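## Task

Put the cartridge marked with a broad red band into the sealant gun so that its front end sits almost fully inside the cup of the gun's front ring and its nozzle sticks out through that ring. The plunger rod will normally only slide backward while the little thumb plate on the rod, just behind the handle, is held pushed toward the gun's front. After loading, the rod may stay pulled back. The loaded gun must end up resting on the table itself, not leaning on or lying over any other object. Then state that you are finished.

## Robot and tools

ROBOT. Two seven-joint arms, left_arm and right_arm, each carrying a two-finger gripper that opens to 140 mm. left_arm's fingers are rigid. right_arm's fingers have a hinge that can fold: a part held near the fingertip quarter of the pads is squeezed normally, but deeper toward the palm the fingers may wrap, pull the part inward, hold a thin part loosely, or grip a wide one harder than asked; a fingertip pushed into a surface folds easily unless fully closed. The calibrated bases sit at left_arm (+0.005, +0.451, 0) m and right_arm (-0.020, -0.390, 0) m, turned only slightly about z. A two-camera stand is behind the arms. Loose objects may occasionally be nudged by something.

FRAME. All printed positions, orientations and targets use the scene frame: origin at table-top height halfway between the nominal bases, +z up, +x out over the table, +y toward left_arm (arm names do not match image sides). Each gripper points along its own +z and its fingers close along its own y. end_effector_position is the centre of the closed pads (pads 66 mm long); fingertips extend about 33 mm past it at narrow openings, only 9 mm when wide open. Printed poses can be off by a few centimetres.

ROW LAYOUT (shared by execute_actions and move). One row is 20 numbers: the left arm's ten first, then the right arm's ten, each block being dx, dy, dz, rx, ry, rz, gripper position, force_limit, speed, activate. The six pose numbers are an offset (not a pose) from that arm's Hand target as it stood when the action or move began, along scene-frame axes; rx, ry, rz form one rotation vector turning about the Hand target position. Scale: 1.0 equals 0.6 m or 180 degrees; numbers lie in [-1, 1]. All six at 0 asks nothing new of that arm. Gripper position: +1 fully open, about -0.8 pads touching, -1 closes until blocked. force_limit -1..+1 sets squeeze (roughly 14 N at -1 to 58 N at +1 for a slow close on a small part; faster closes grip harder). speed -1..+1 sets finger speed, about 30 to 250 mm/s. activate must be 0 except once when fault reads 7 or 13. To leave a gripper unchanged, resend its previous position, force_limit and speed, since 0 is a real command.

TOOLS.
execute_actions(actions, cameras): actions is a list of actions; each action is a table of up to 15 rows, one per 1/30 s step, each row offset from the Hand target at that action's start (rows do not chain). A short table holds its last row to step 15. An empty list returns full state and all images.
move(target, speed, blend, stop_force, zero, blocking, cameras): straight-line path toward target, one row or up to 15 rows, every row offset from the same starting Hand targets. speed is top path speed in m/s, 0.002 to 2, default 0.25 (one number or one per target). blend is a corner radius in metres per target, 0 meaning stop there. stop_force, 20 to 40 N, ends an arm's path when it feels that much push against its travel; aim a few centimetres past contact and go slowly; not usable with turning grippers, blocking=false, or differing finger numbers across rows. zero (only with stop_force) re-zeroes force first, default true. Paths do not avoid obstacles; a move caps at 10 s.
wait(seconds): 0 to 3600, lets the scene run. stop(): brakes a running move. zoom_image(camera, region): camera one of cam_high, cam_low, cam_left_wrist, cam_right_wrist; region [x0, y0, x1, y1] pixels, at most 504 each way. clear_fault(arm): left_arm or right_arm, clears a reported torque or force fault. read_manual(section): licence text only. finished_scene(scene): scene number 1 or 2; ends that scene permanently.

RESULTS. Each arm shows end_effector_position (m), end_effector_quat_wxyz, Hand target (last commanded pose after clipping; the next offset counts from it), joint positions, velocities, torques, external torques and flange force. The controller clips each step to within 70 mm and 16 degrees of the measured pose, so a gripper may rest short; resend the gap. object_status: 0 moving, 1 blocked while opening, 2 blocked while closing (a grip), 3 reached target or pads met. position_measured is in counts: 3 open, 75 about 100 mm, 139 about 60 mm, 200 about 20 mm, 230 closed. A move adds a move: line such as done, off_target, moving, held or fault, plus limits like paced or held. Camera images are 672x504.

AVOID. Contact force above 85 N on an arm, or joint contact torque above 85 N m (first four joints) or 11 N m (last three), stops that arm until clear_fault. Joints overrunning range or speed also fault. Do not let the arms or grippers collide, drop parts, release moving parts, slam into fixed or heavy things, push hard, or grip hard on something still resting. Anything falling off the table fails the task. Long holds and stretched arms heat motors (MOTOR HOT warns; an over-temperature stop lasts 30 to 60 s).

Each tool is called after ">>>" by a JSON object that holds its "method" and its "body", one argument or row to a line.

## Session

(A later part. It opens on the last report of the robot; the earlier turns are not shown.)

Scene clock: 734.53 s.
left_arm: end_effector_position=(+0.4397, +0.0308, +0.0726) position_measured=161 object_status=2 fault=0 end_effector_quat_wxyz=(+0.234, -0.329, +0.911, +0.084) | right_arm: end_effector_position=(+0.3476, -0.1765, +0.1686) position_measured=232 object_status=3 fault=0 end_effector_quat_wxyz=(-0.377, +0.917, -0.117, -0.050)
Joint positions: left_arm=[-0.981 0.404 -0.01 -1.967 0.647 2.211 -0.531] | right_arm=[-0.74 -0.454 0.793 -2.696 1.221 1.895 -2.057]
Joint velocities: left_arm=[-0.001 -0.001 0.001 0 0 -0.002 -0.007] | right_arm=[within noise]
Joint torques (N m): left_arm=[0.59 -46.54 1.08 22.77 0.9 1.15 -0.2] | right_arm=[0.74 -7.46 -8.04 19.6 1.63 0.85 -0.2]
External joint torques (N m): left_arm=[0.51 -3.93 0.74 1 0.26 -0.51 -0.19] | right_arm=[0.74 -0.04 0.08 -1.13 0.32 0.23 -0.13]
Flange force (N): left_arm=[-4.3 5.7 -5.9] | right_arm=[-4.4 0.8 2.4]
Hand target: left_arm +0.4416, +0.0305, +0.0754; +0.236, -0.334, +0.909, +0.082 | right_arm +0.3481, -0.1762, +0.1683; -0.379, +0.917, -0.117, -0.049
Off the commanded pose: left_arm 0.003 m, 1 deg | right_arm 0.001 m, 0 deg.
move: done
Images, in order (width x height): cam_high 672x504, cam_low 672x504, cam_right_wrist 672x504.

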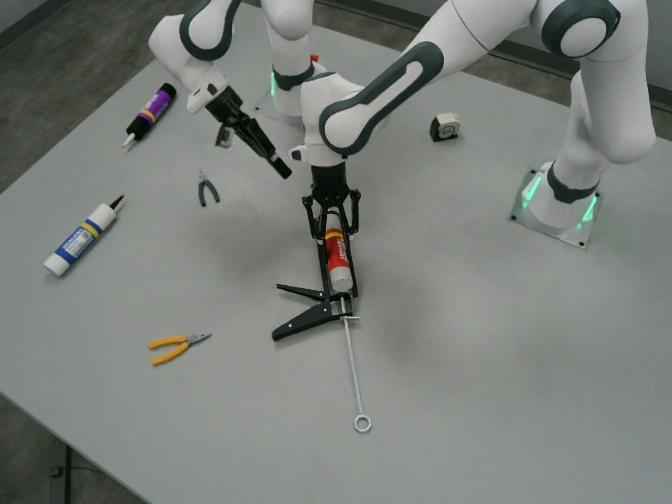

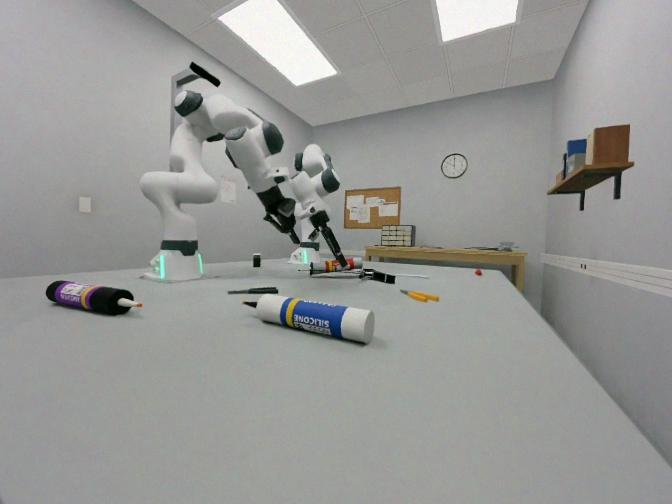

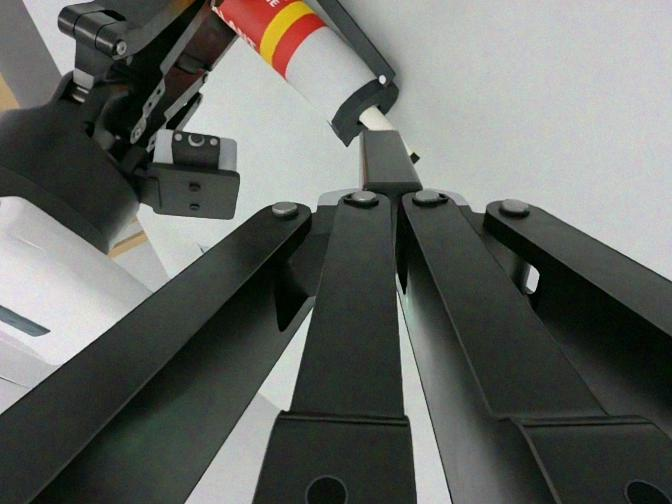

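>>> {"method": "move", "body": {
  "target": [0.004,0.003,-0.02,-0.0164,0.0225,0,-1,0.4,-1,0,0,0,0,0,0,0,-1,0.3,-0.5,0],
  "speed": 0.05,
  "cameras": ["cam_right_wrist","cam_low","cam_high"]
}}

>>> {"method": "zoom_image", "body": {
  "camera": "cam_low",
  "region": [300, 230, 400, 300]
}}

>>> {"method": "zoom_image", "body": {
  "camera": "cam_high",
  "region": [280, 200, 400, 330]
}}

Scene clock: 742.67 s.
left_arm: end_effector_position=(+0.4419, +0.0328, +0.0619) position_measured=161 object_status=2 fault=0 end_effector_quat_wxyz=(+0.195, -0.338, +0.918, +0.072) | right_arm: end_effector_position=(+0.3476, -0.1765, +0.1686) position_measured=232 object_status=3 fault=0 end_effector_quat_wxyz=(-0.377, +0.917, -0.117, -0.050)
Joint positions: left_arm=[-0.91 0.405 -0.041 -1.978 0.579 2.265 -0.466] | right_arm=[-0.74 -0.454 0.793 -2.696 1.221 1.895 -2.057]
Joint velocities: left_arm=[0.001 0 0 0 0.001 0 0.006] | right_arm=[within noise]
Joint torques (N m): left_arm=[1.89 -46.35 0.22 22.22 0.93 2.14 0.22] | right_arm=[0.72 -7.5 -8.07 19.59 1.63 0.84 -0.18]
External joint torques (N m): left_arm=[1.89 -3.82 0.4 0.54 0.38 0.22 0.23] | right_arm=[0.72 -0.07 0.06 -1.16 0.32 0.22 -0.11]
Flange force (N): left_arm=[-5.9 7.7 -4.5] | right_arm=[-4.6 0.7 2.3]
Hand target: left_arm +0.4440, +0.0323, +0.0634; +0.195, -0.337, +0.919, +0.071 | right_arm +0.3481, -0.1762, +0.1683; -0.379, +0.917, -0.117, -0.049
Off the commanded pose: left_arm 0.003 m, 0 deg | right_arm 0.001 m, 0 deg.
move: done
Images, in order (width x height): cam_high 672x504, cam_low 672x504, cam_right_wrist 672x504.

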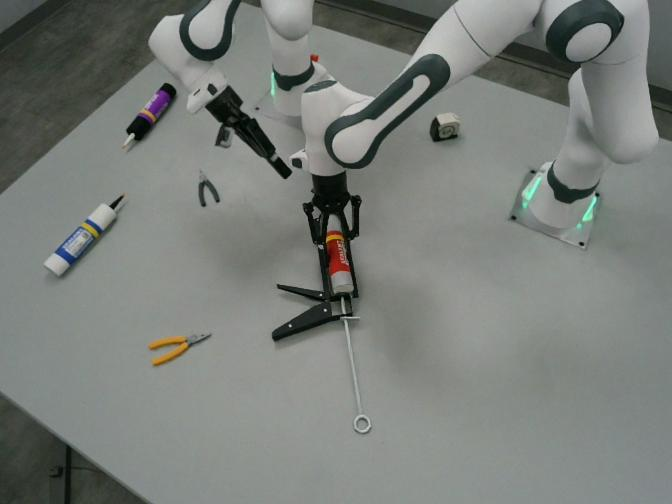

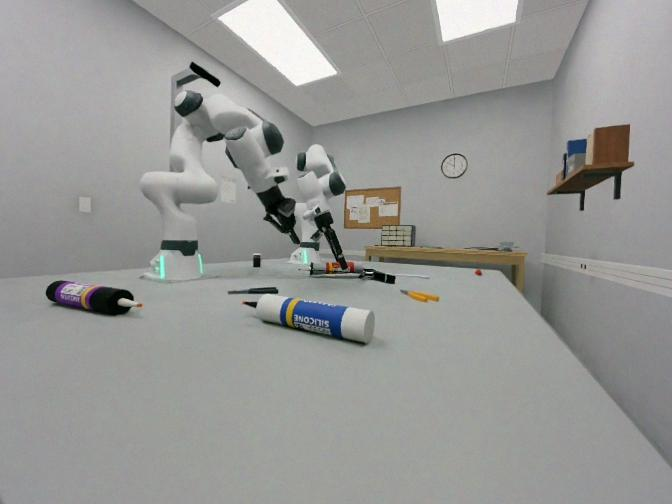

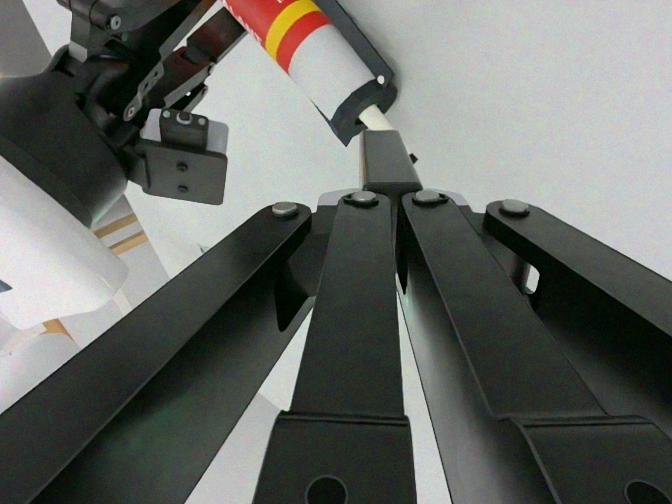

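Scaled by 5.040.

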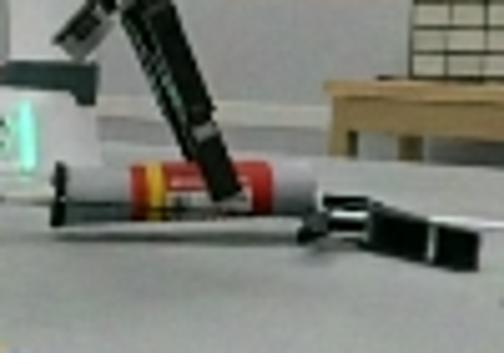

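Scaled by 3.877.

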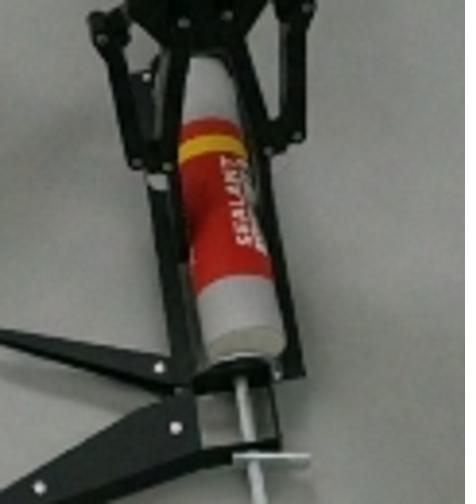

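>>> {"method": "move", "body": {
  "target": [-0.0035,-0.0025,-0.015,-0.01,0.0135,0,-1,0.4,-1,0,0,0,0,0,0,0,-1,0.3,-0.5,0],
  "speed": 0.05,
  "cameras": ["cam_right_wrist","cam_low","cam_high"]
}}

>>> {"method": "zoom_image", "body": {
  "camera": "cam_low",
  "region": [300, 230, 400, 300]
}}

>>> {"method": "zoom_image", "body": {
  "camera": "cam_high",
  "region": [280, 200, 400, 330]
}}

>>> {"method": "zoom_image", "body": {
  "camera": "cam_right_wrist",
  "region": [180, 0, 460, 180]
}}

Scene clock: 748.57 s.
left_arm: end_effector_position=(+0.4424, +0.0323, +0.0557) position_measured=161 object_status=2 fault=0 end_effector_quat_wxyz=(+0.172, -0.341, +0.922, +0.065) | right_arm: end_effector_position=(+0.3476, -0.1765, +0.1686) position_measured=232 object_status=3 fault=0 end_effector_quat_wxyz=(-0.377, +0.917, -0.117, -0.050)
Joint positions: left_arm=[-0.866 0.409 -0.065 -1.982 0.539 2.295 -0.424] | right_arm=[-0.74 -0.454 0.793 -2.696 1.221 1.895 -2.057]
Joint velocities: left_arm=[0.001 0.001 0.001 -0.001 -0.002 0 0.007] | right_arm=[within noise]
Joint torques (N m): left_arm=[1.11 -44.21 -1.18 21.04 0.36 2.72 0.28] | right_arm=[0.72 -7.41 -8.05 19.56 1.64 0.84 -0.2]
External joint torques (N m): left_arm=[1.13 -1.64 -0.66 -0.57 -0.16 0.68 0.29] | right_arm=[0.76 -0.06 0.1 -1.13 0.33 0.22 -0.13]
Flange force (N): left_arm=[-3.2 7.0 -1.5] | right_arm=[-4.5 0.7 2.4]
Hand target: left_arm +0.4419, +0.0308, +0.0544; +0.170, -0.338, +0.923, +0.063 | right_arm +0.3481, -0.1762, +0.1683; -0.379, +0.917, -0.117, -0.049
Off the commanded pose: left_arm 0.002 m, 0 deg | right_arm 0.001 m, 0 deg.
move: done
Images, in order (width x height): cam_high 672x504, cam_low 672x504, cam_right_wrist 672x504.

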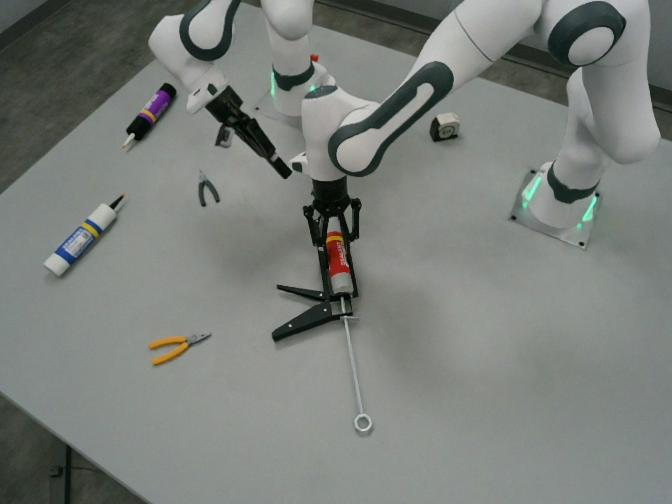

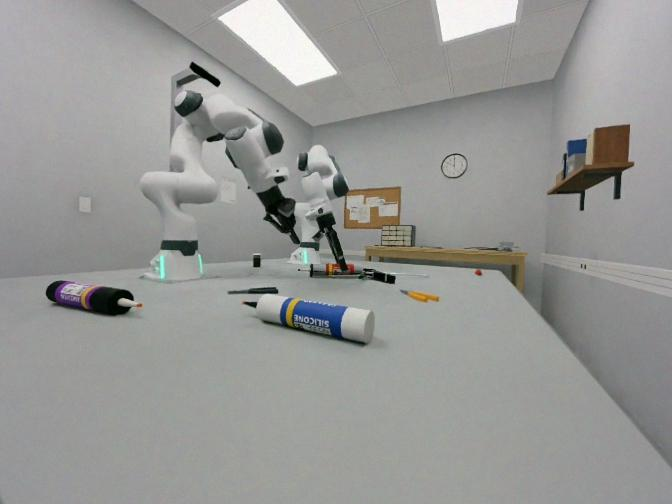

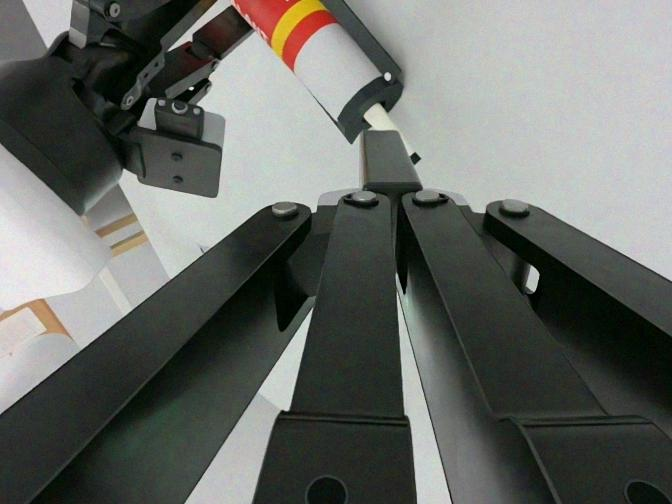

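Scaled by 5.040.

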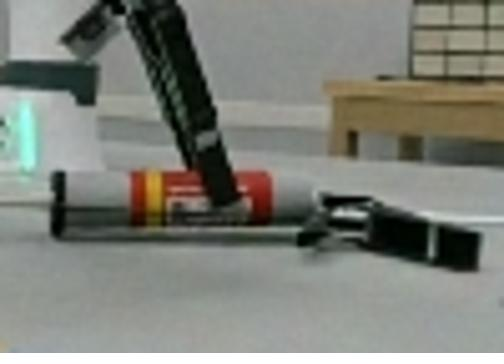

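Scaled by 3.877.

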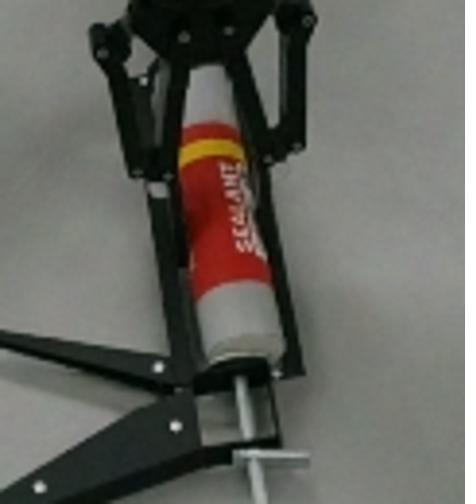

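Scaled by 1.800.

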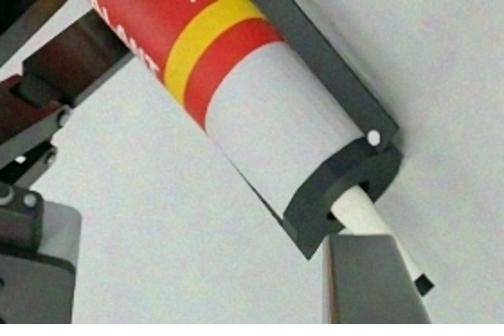

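>>> {"method": "move", "body": {
  "target": [
    [-0.01,-0.0075,0,0,0,0,-1,0.4,-1,0,0,0,0,0,0,0,-1,0.3,-0.5,0],
    [-0.01,-0.0075,-0.008,-0.005,0.007,0,-1,0.4,-1,0,0,0,0,0,0,0,-1,0.3,-0.5,0]
  ],
  "speed": 0.05,
  "cameras": ["cam_right_wrist","cam_low","cam_high"]
}}

>>> {"method": "zoom_image", "body": {
  "camera": "cam_low",
  "region": [300, 230, 400, 300]
}}

>>> {"method": "zoom_image", "body": {
  "camera": "cam_high",
  "region": [280, 200, 400, 330]
}}

>>> {"method": "zoom_image", "body": {
  "camera": "cam_right_wrist",
  "region": [180, 0, 460, 180]
}}

Scene clock: 754.97 s.
left_arm: end_effector_position=(+0.4398, +0.0304, +0.0535) position_measured=161 object_status=2 fault=0 end_effector_quat_wxyz=(+0.161, -0.343, +0.923, +0.062) | right_arm: end_effector_position=(+0.3476, -0.1765, +0.1686) position_measured=232 object_status=3 fault=0 end_effector_quat_wxyz=(-0.377, +0.917, -0.117, -0.050)
Joint positions: left_arm=[-0.848 0.41 -0.08 -1.983 0.519 2.301 -0.409] | right_arm=[-0.74 -0.454 0.793 -2.696 1.221 1.895 -2.057]
Joint torques (N m): left_arm=[-0.11 -40.39 -2.88 18.92 -0.49 3.46 0.22] | right_arm=[0.67 -7.46 -8.13 19.64 1.63 0.86 -0.19]
External joint torques (N m): left_arm=[-0.14 2.2 -2.2 -2.68 -1.01 1.37 0.23] | right_arm=[0.71 -0.07 0.04 -1.05 0.32 0.24 -0.12]
Flange force (N): left_arm=[1.1 6.3 4.6] | right_arm=[-4.3 0.6 2.2]
Hand target: left_arm +0.4359, +0.0263, +0.0496; +0.157, -0.339, +0.926, +0.060 | right_arm +0.3481, -0.1762, +0.1683; -0.379, +0.917, -0.117, -0.049
Off the commanded pose: left_arm 0.007 m, 1 deg | right_arm 0.001 m, 0 deg.
move: off_target (left_arm)
Images, in order (width x height): cam_high 672x504, cam_low 672x504, cam_right_wrist 672x504.

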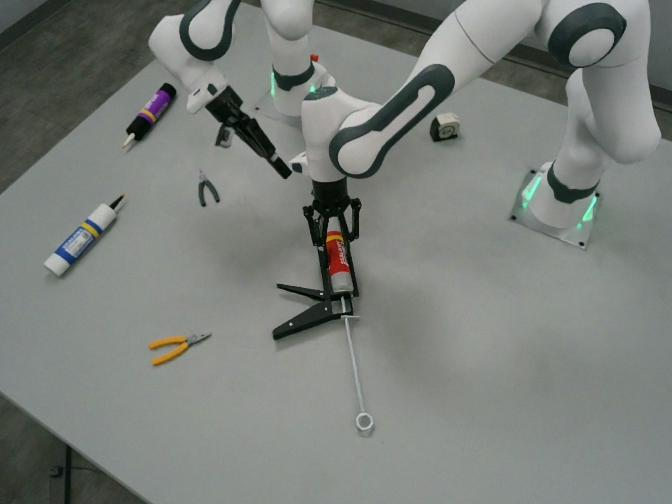

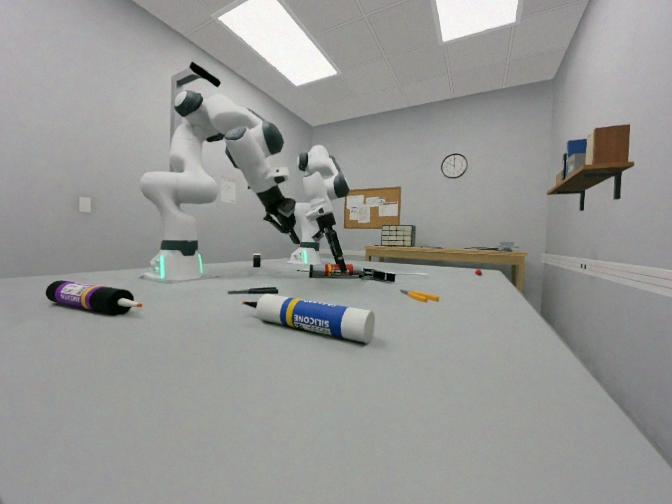

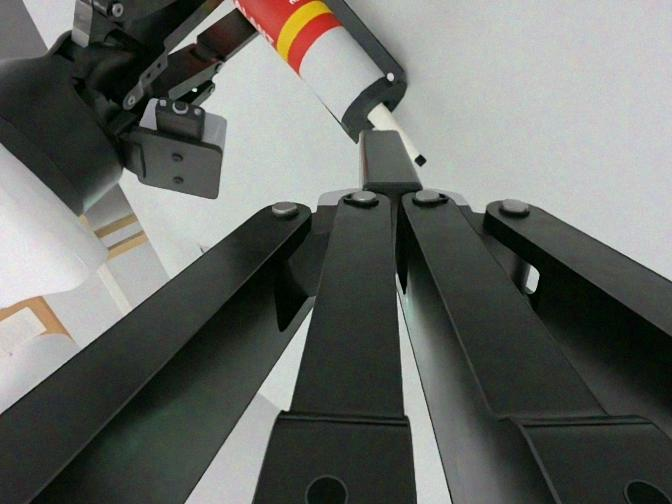

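Scaled by 5.040.

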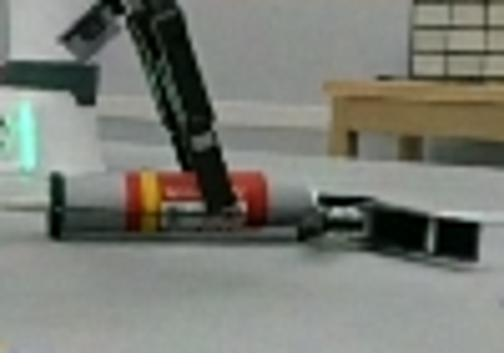

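Scaled by 3.877.

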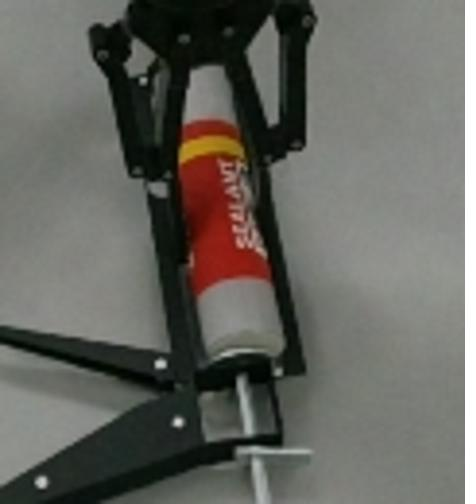

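Scaled by 1.800.

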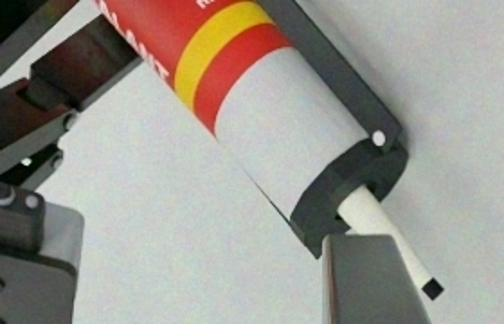

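>>> {"method": "move", "body": {
  "target": [
    [0.006,0.006,0.008,0,0,0,-1,0.4,-1,0,0,0,0,0,0,0,-1,0.3,-0.5,0],
    [0.006,0.006,0.008,0,0,0,0.0,0.4,-1,0,0,0,0,0,0,0,-1,0.3,-0.5,0]
  ],
  "speed": 0.05
}}

>>> {"method": "move", "body": {
  "target": [
    [0.02,0.01,0.15,0,0,0,0.0,0.4,-1,0,0,0,0,0,0,0,-1,0.3,-0.5,0],
    [-0.1,0.35,0.3,0,0,0,0.0,0.4,-1,0,0,0,0,0,0,0,-1,0.3,-0.5,0]
  ],
  "speed": 0.2,
  "cameras": ["cam_right_wrist","cam_low","cam_high"]
}}

>>> {"method": "zoom_image", "body": {
  "camera": "cam_low",
  "region": [300, 230, 400, 300]
}}

>>> {"method": "zoom_image", "body": {
  "camera": "cam_high",
  "region": [280, 200, 400, 330]
}}

>>> {"method": "zoom_image", "body": {
  "camera": "cam_right_wrist",
  "region": [180, 0, 460, 180]
}}

Scene clock: 764.07 s.
left_arm: end_effector_position=(+0.4402, +0.0297, +0.0553) position_measured=129 object_status=0 fault=0 end_effector_quat_wxyz=(+0.158, -0.340, +0.925, +0.059) | right_arm: end_effector_position=(+0.3476, -0.1765, +0.1686) position_measured=232 object_status=3 fault=0 end_effector_quat_wxyz=(-0.377, +0.917, -0.117, -0.050)
Joint positions: left_arm=[-0.835 0.405 -0.09 -1.985 0.516 2.306 -0.398] | right_arm=[-0.74 -0.454 0.793 -2.696 1.221 1.895 -2.057]
Joint torques (N m): left_arm=[1.39 -44.4 -1.63 20.52 0.57 2.18 0.24] | right_arm=[0.67 -7.43 -8.06 19.59 1.63 0.84 -0.19]
External joint torques (N m): left_arm=[1.5 -2 -0.7 -1.1 0.06 0.06 0.25] | right_arm=[0.65 -0.01 0.06 -1.13 0.32 0.22 -0.12]
Flange force (N): left_arm=[-3.7 9.5 -3.0] | right_arm=[-4.2 0.8 2.3]
Hand target: left_arm +0.4395, +0.0299, +0.0544; +0.157, -0.339, +0.926, +0.060 | right_arm +0.3481, -0.1762, +0.1683; -0.379, +0.917, -0.117, -0.049
Off the commanded pose: left_arm 0.001 m, 0 deg | right_arm 0.001 m, 0 deg.
move: done

Scene clock: 767.53 s.
left_arm: end_effector_position=(+0.3801, +0.2387, +0.2343) position_measured=129 object_status=3 fault=0 end_effector_quat_wxyz=(+0.157, -0.342, +0.925, +0.058) | right_arm: end_effector_position=(+0.3476, -0.1765, +0.1686) position_measured=232 object_status=3 fault=0 end_effector_quat_wxyz=(-0.377, +0.917, -0.117, -0.050)
Joint positions: left_arm=[-0.745 -0.421 0.007 -2.51 0.392 2.103 -0.056] | right_arm=[-0.74 -0.454 0.793 -2.696 1.221 1.895 -2.057]
Joint velocities: left_arm=[-0.002 0.002 0.001 -0.001 0 0 0.005] | right_arm=[within noise]
Joint torques (N m): left_arm=[0.25 -19.17 -0.48 23.09 1.19 2.08 0.3] | right_arm=[0.7 -7.46 -8.06 19.52 1.65 0.84 -0.2]
External joint torques (N m): left_arm=[0.21 -1.8 0.01 -1.31 0.3 -0.31 0.31] | right_arm=[0.7 -0.08 0.05 -1.16 0.34 0.23 -0.13]
Flange force (N): left_arm=[0.1 9.8 -0.7] | right_arm=[-4.6 0.8 2.3]
Hand target: left_arm +0.3795, +0.2399, +0.2344; +0.157, -0.339, +0.926, +0.060 | right_arm +0.3481, -0.1762, +0.1683; -0.379, +0.917, -0.117, -0.049
Off the commanded pose: left_arm 0.001 m, 0 deg | right_arm 0.001 m, 0 deg.
move: done
Images, in order (width x height): cam_high 672x504, cam_low 672x504, cam_right_wrist 672x504.

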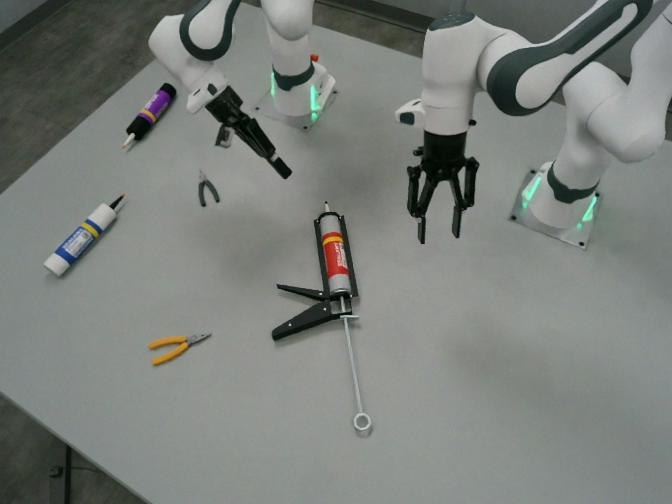

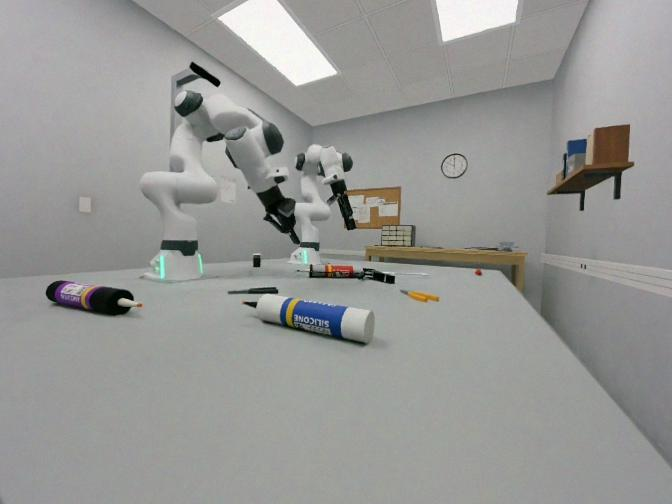

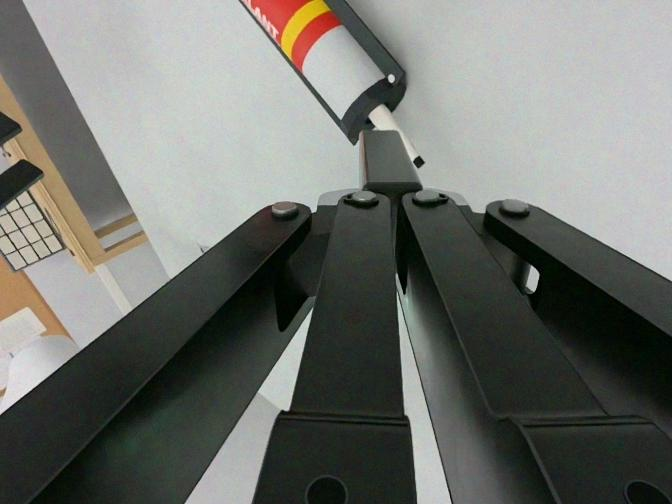

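Scaled by 5.040.

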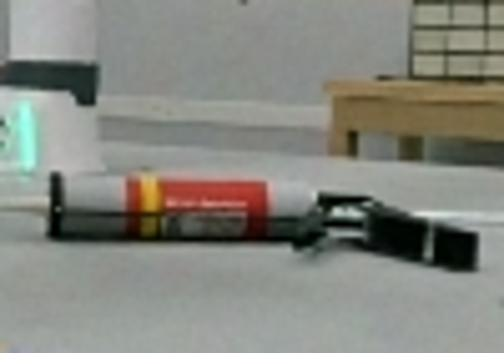

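Scaled by 3.877.

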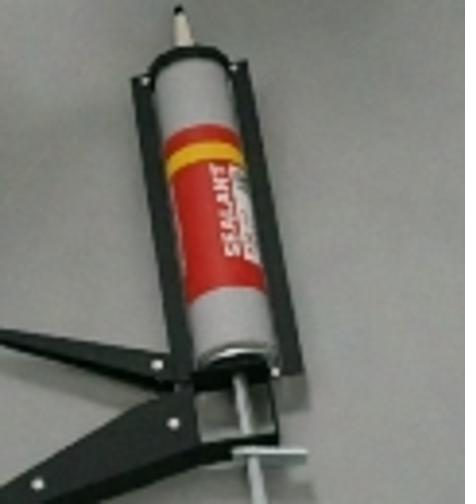

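Scaled by 1.800.

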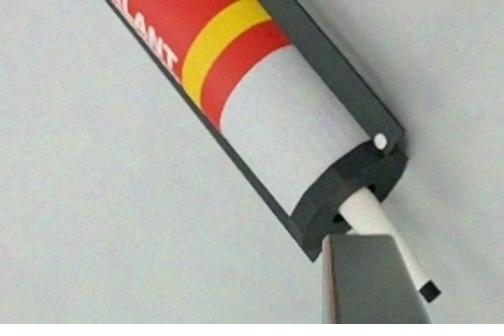

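>>> {"method": "move", "body": {
  "target": [0.09,-0.35,0,0,0,0,0.0,0.4,-1,0,-0.05,-0.15,0.1,0,0,0,-1,0.3,-0.5,0],
  "speed": 0.25,
  "cameras": ["cam_left_wrist"]
}}

>>> {"method": "zoom_image", "body": {
  "camera": "cam_left_wrist",
  "region": [200, 0, 480, 300]
}}

Scene clock: 774.10 s.
left_arm: end_effector_position=(+0.4331, +0.0293, +0.2349) position_measured=129 object_status=3 fault=0 end_effector_quat_wxyz=(+0.156, -0.337, +0.927, +0.058) | right_arm: end_effector_position=(+0.3191, -0.2661, +0.2277) position_measured=232 object_status=3 fault=0 end_effector_quat_wxyz=(-0.380, +0.916, -0.121, -0.049)
Joint positions: left_arm=[-0.836 0.16 -0.123 -1.853 0.383 1.96 -0.221] | right_arm=[-0.796 -0.587 0.507 -2.689 0.977 1.64 -2.075]
Joint velocities: left_arm=[0 0 -0.001 0.001 0 -0.001 -0.007] | right_arm=[within noise]
Joint torques (N m): left_arm=[0.26 -38.8 -0.29 23.96 1.47 1.96 -0.14] | right_arm=[1.26 -8.3 -7.8 21.8 1.28 0.56 -0.18]
External joint torques (N m): left_arm=[0.24 -1.04 0.12 -0.57 0.39 -0.29 -0.13] | right_arm=[1.3 -0.89 -0.27 -0.47 -0.56 -0.02 -0.11]
Flange force (N): left_arm=[-0.4 5.2 -0.1] | right_arm=[-6.1 -1.0 0.3]
Hand target: left_arm +0.4335, +0.0299, +0.2344; +0.157, -0.339, +0.926, +0.060 | right_arm +0.3181, -0.2662, +0.2283; -0.379, +0.917, -0.117, -0.049
Off the commanded pose: left_arm 0.001 m, 0 deg | right_arm 0.001 m, 1 deg.
move: done

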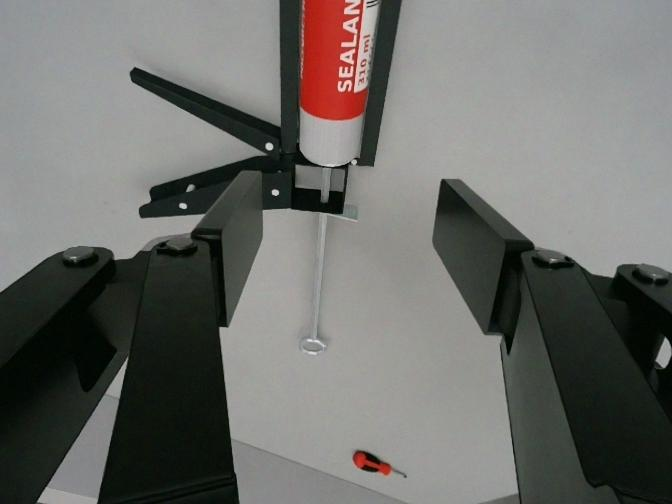

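Scaled by 1.680.

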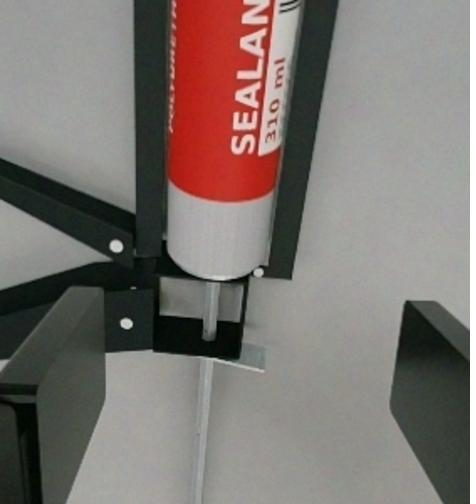

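>>> {"method": "move", "body": {
  "target": [
    [0.01,0,-0.22,0,0,0,0.0,0,-1,0,0,0,0,0,0,0,-1,0.3,-0.5,0],
    [0.01,0,-0.286,0,0,0,0.0,0,-1,0,0,0,0,0,0,0,-1,0.3,-0.5,0],
    [0.01,0,-0.286,0,0,0,-1,0,-1,0,0,0,0,0,0,0,-1,0.3,-0.5,0],
    [-0.016,-0.020,-0.286,0,0,0,-1,0,-1,0,0,0,0,0,0,0,-1,0.3,-0.5,0]
  ],
  "speed": [0.2,0.1,0.1,0.04],
  "cameras": ["cam_high"]
}}

>>> {"method": "zoom_image", "body": {
  "camera": "cam_high",
  "region": [280, 200, 400, 330]
}}

Scene clock: 797.37 s.
left_arm: end_effector_position=(+0.4301, +0.0219, +0.0647) position_measured=175 object_status=2 fault=0 end_effector_quat_wxyz=(+0.159, -0.340, +0.925, +0.060) | right_arm: end_effector_position=(+0.3190, -0.2660, +0.2277) position_measured=232 object_status=3 fault=0 end_effector_quat_wxyz=(-0.380, +0.916, -0.121, -0.049)
Joint positions: left_arm=[-0.875 0.389 -0.073 -1.982 0.496 2.283 -0.401] | right_arm=[-0.796 -0.587 0.507 -2.689 0.977 1.64 -2.076]
Joint velocities: left_arm=[0 -0.001 -0.001 -0.002 0 0 -0.005] | right_arm=[within noise]
Joint torques (N m): left_arm=[-2.56 -41.93 -3.94 19.86 -0.48 2.12 -0.16] | right_arm=[0.93 -8.33 -7.57 21.71 1.33 0.51 -0.24]
External joint torques (N m): left_arm=[-2.6 0.25 -3.39 -1.99 -1.03 0.01 -0.15] | right_arm=[0.97 -0.89 -0.04 -0.54 -0.51 -0.06 -0.17]
Flange force (N): left_arm=[4.1 6.8 -2.1] | right_arm=[-5.7 -0.7 0.5]
Hand target: left_arm +0.4239, +0.0179, +0.0628; +0.157, -0.339, +0.926, +0.060 | right_arm +0.3181, -0.2662, +0.2283; -0.379, +0.917, -0.117, -0.049
Off the commanded pose: left_arm 0.008 m, 0 deg | right_arm 0.001 m, 0 deg.
move: off_target (left_arm)

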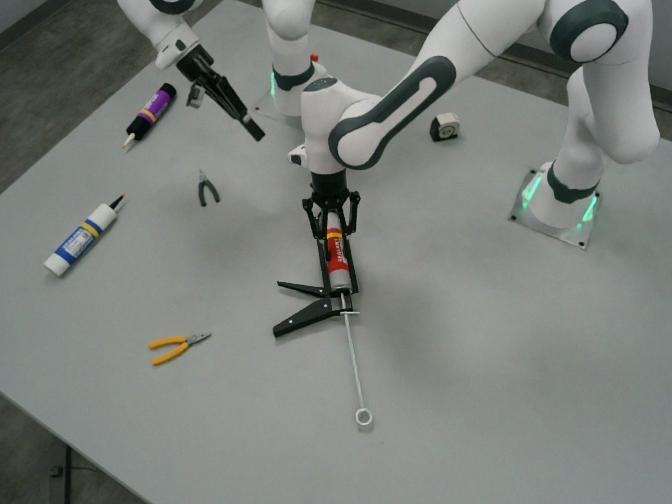

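Scaled by 3.877.

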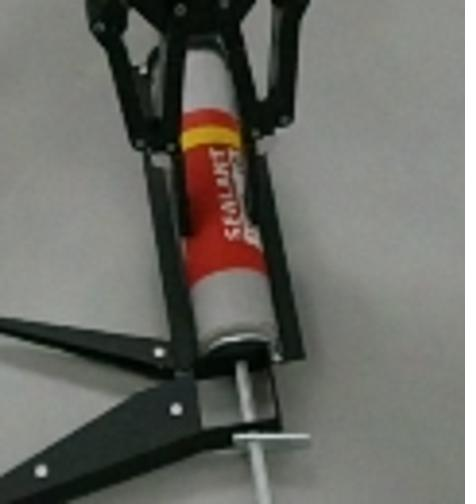

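>>> {"method": "move", "body": {
  "target": [
    [0.008,0.006,0.001,0,0,0,-1,0,-1,0,0,0,0,0,0,0,-1,0.3,-0.5,0],
    [0.008,0.006,0.001,0,0,0,0.0,0,-1,0,0,0,0,0,0,0,-1,0.3,-0.5,0],
    [0.008,0.006,0.28,0,0,0,0.0,0,-1,0,0,0,0,0,0,0,-1,0.3,-0.5,0]
  ],
  "speed": [0.08,0.1,0.15],
  "cameras": ["cam_high"]
}}

>>> {"method": "zoom_image", "body": {
  "camera": "cam_high",
  "region": [280, 180, 400, 330]
}}

Scene clock: 806.97 s.
left_arm: end_effector_position=(+0.4291, +0.0213, +0.2311) position_measured=129 object_status=3 fault=0 end_effector_quat_wxyz=(+0.158, -0.341, +0.925, +0.058) | right_arm: end_effector_position=(+0.3190, -0.2660, +0.2277) position_measured=232 object_status=3 fault=0 end_effector_quat_wxyz=(-0.380, +0.916, -0.121, -0.049)
Joint positions: left_arm=[-0.862 0.176 -0.113 -1.842 0.388 1.958 -0.248] | right_arm=[-0.796 -0.587 0.507 -2.689 0.977 1.64 -2.076]
Joint velocities: left_arm=[0.002 0 -0.001 0 -0.001 -0.001 0.006] | right_arm=[within noise]
Joint torques (N m): left_arm=[0.94 -40.02 -0.84 24.01 0.95 1.94 0.35] | right_arm=[0.94 -8.33 -7.6 21.73 1.34 0.51 -0.25]
External joint torques (N m): left_arm=[0.89 -1.61 -0.46 -0.6 -0.14 -0.31 0.36] | right_arm=[0.93 -0.89 -0.1 -0.58 -0.51 -0.06 -0.17]
Flange force (N): left_arm=[-2.0 7.1 -0.7] | right_arm=[-5.9 -0.6 0.4]
Hand target: left_arm +0.4287, +0.0215, +0.2308; +0.157, -0.339, +0.926, +0.060 | right_arm +0.3181, -0.2662, +0.2283; -0.379, +0.917, -0.117, -0.049
Off the commanded pose: left_arm 0.001 m, 0 deg | right_arm 0.001 m, 0 deg.
move: done

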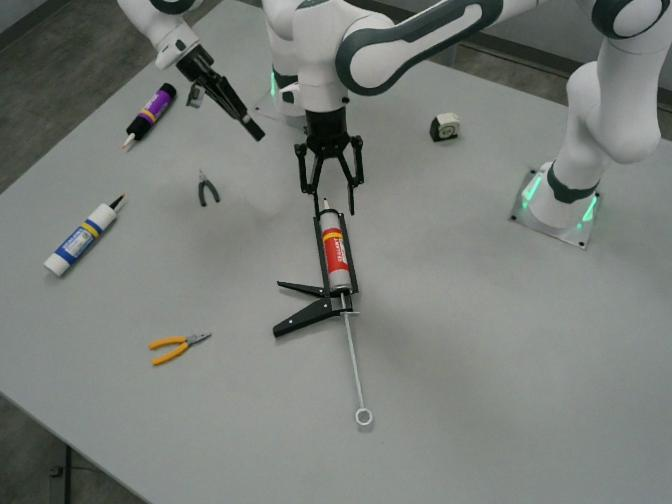

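Scaled by 3.360.

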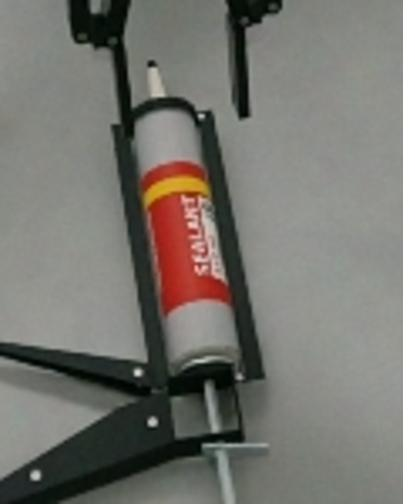

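Scene 1's gun is loaded. I'm finishing scene 1 and moving to scene 2.

>>> {"method": "finished_scene", "body": {
  "scene": 1
}}

The scene is finished: the task was done.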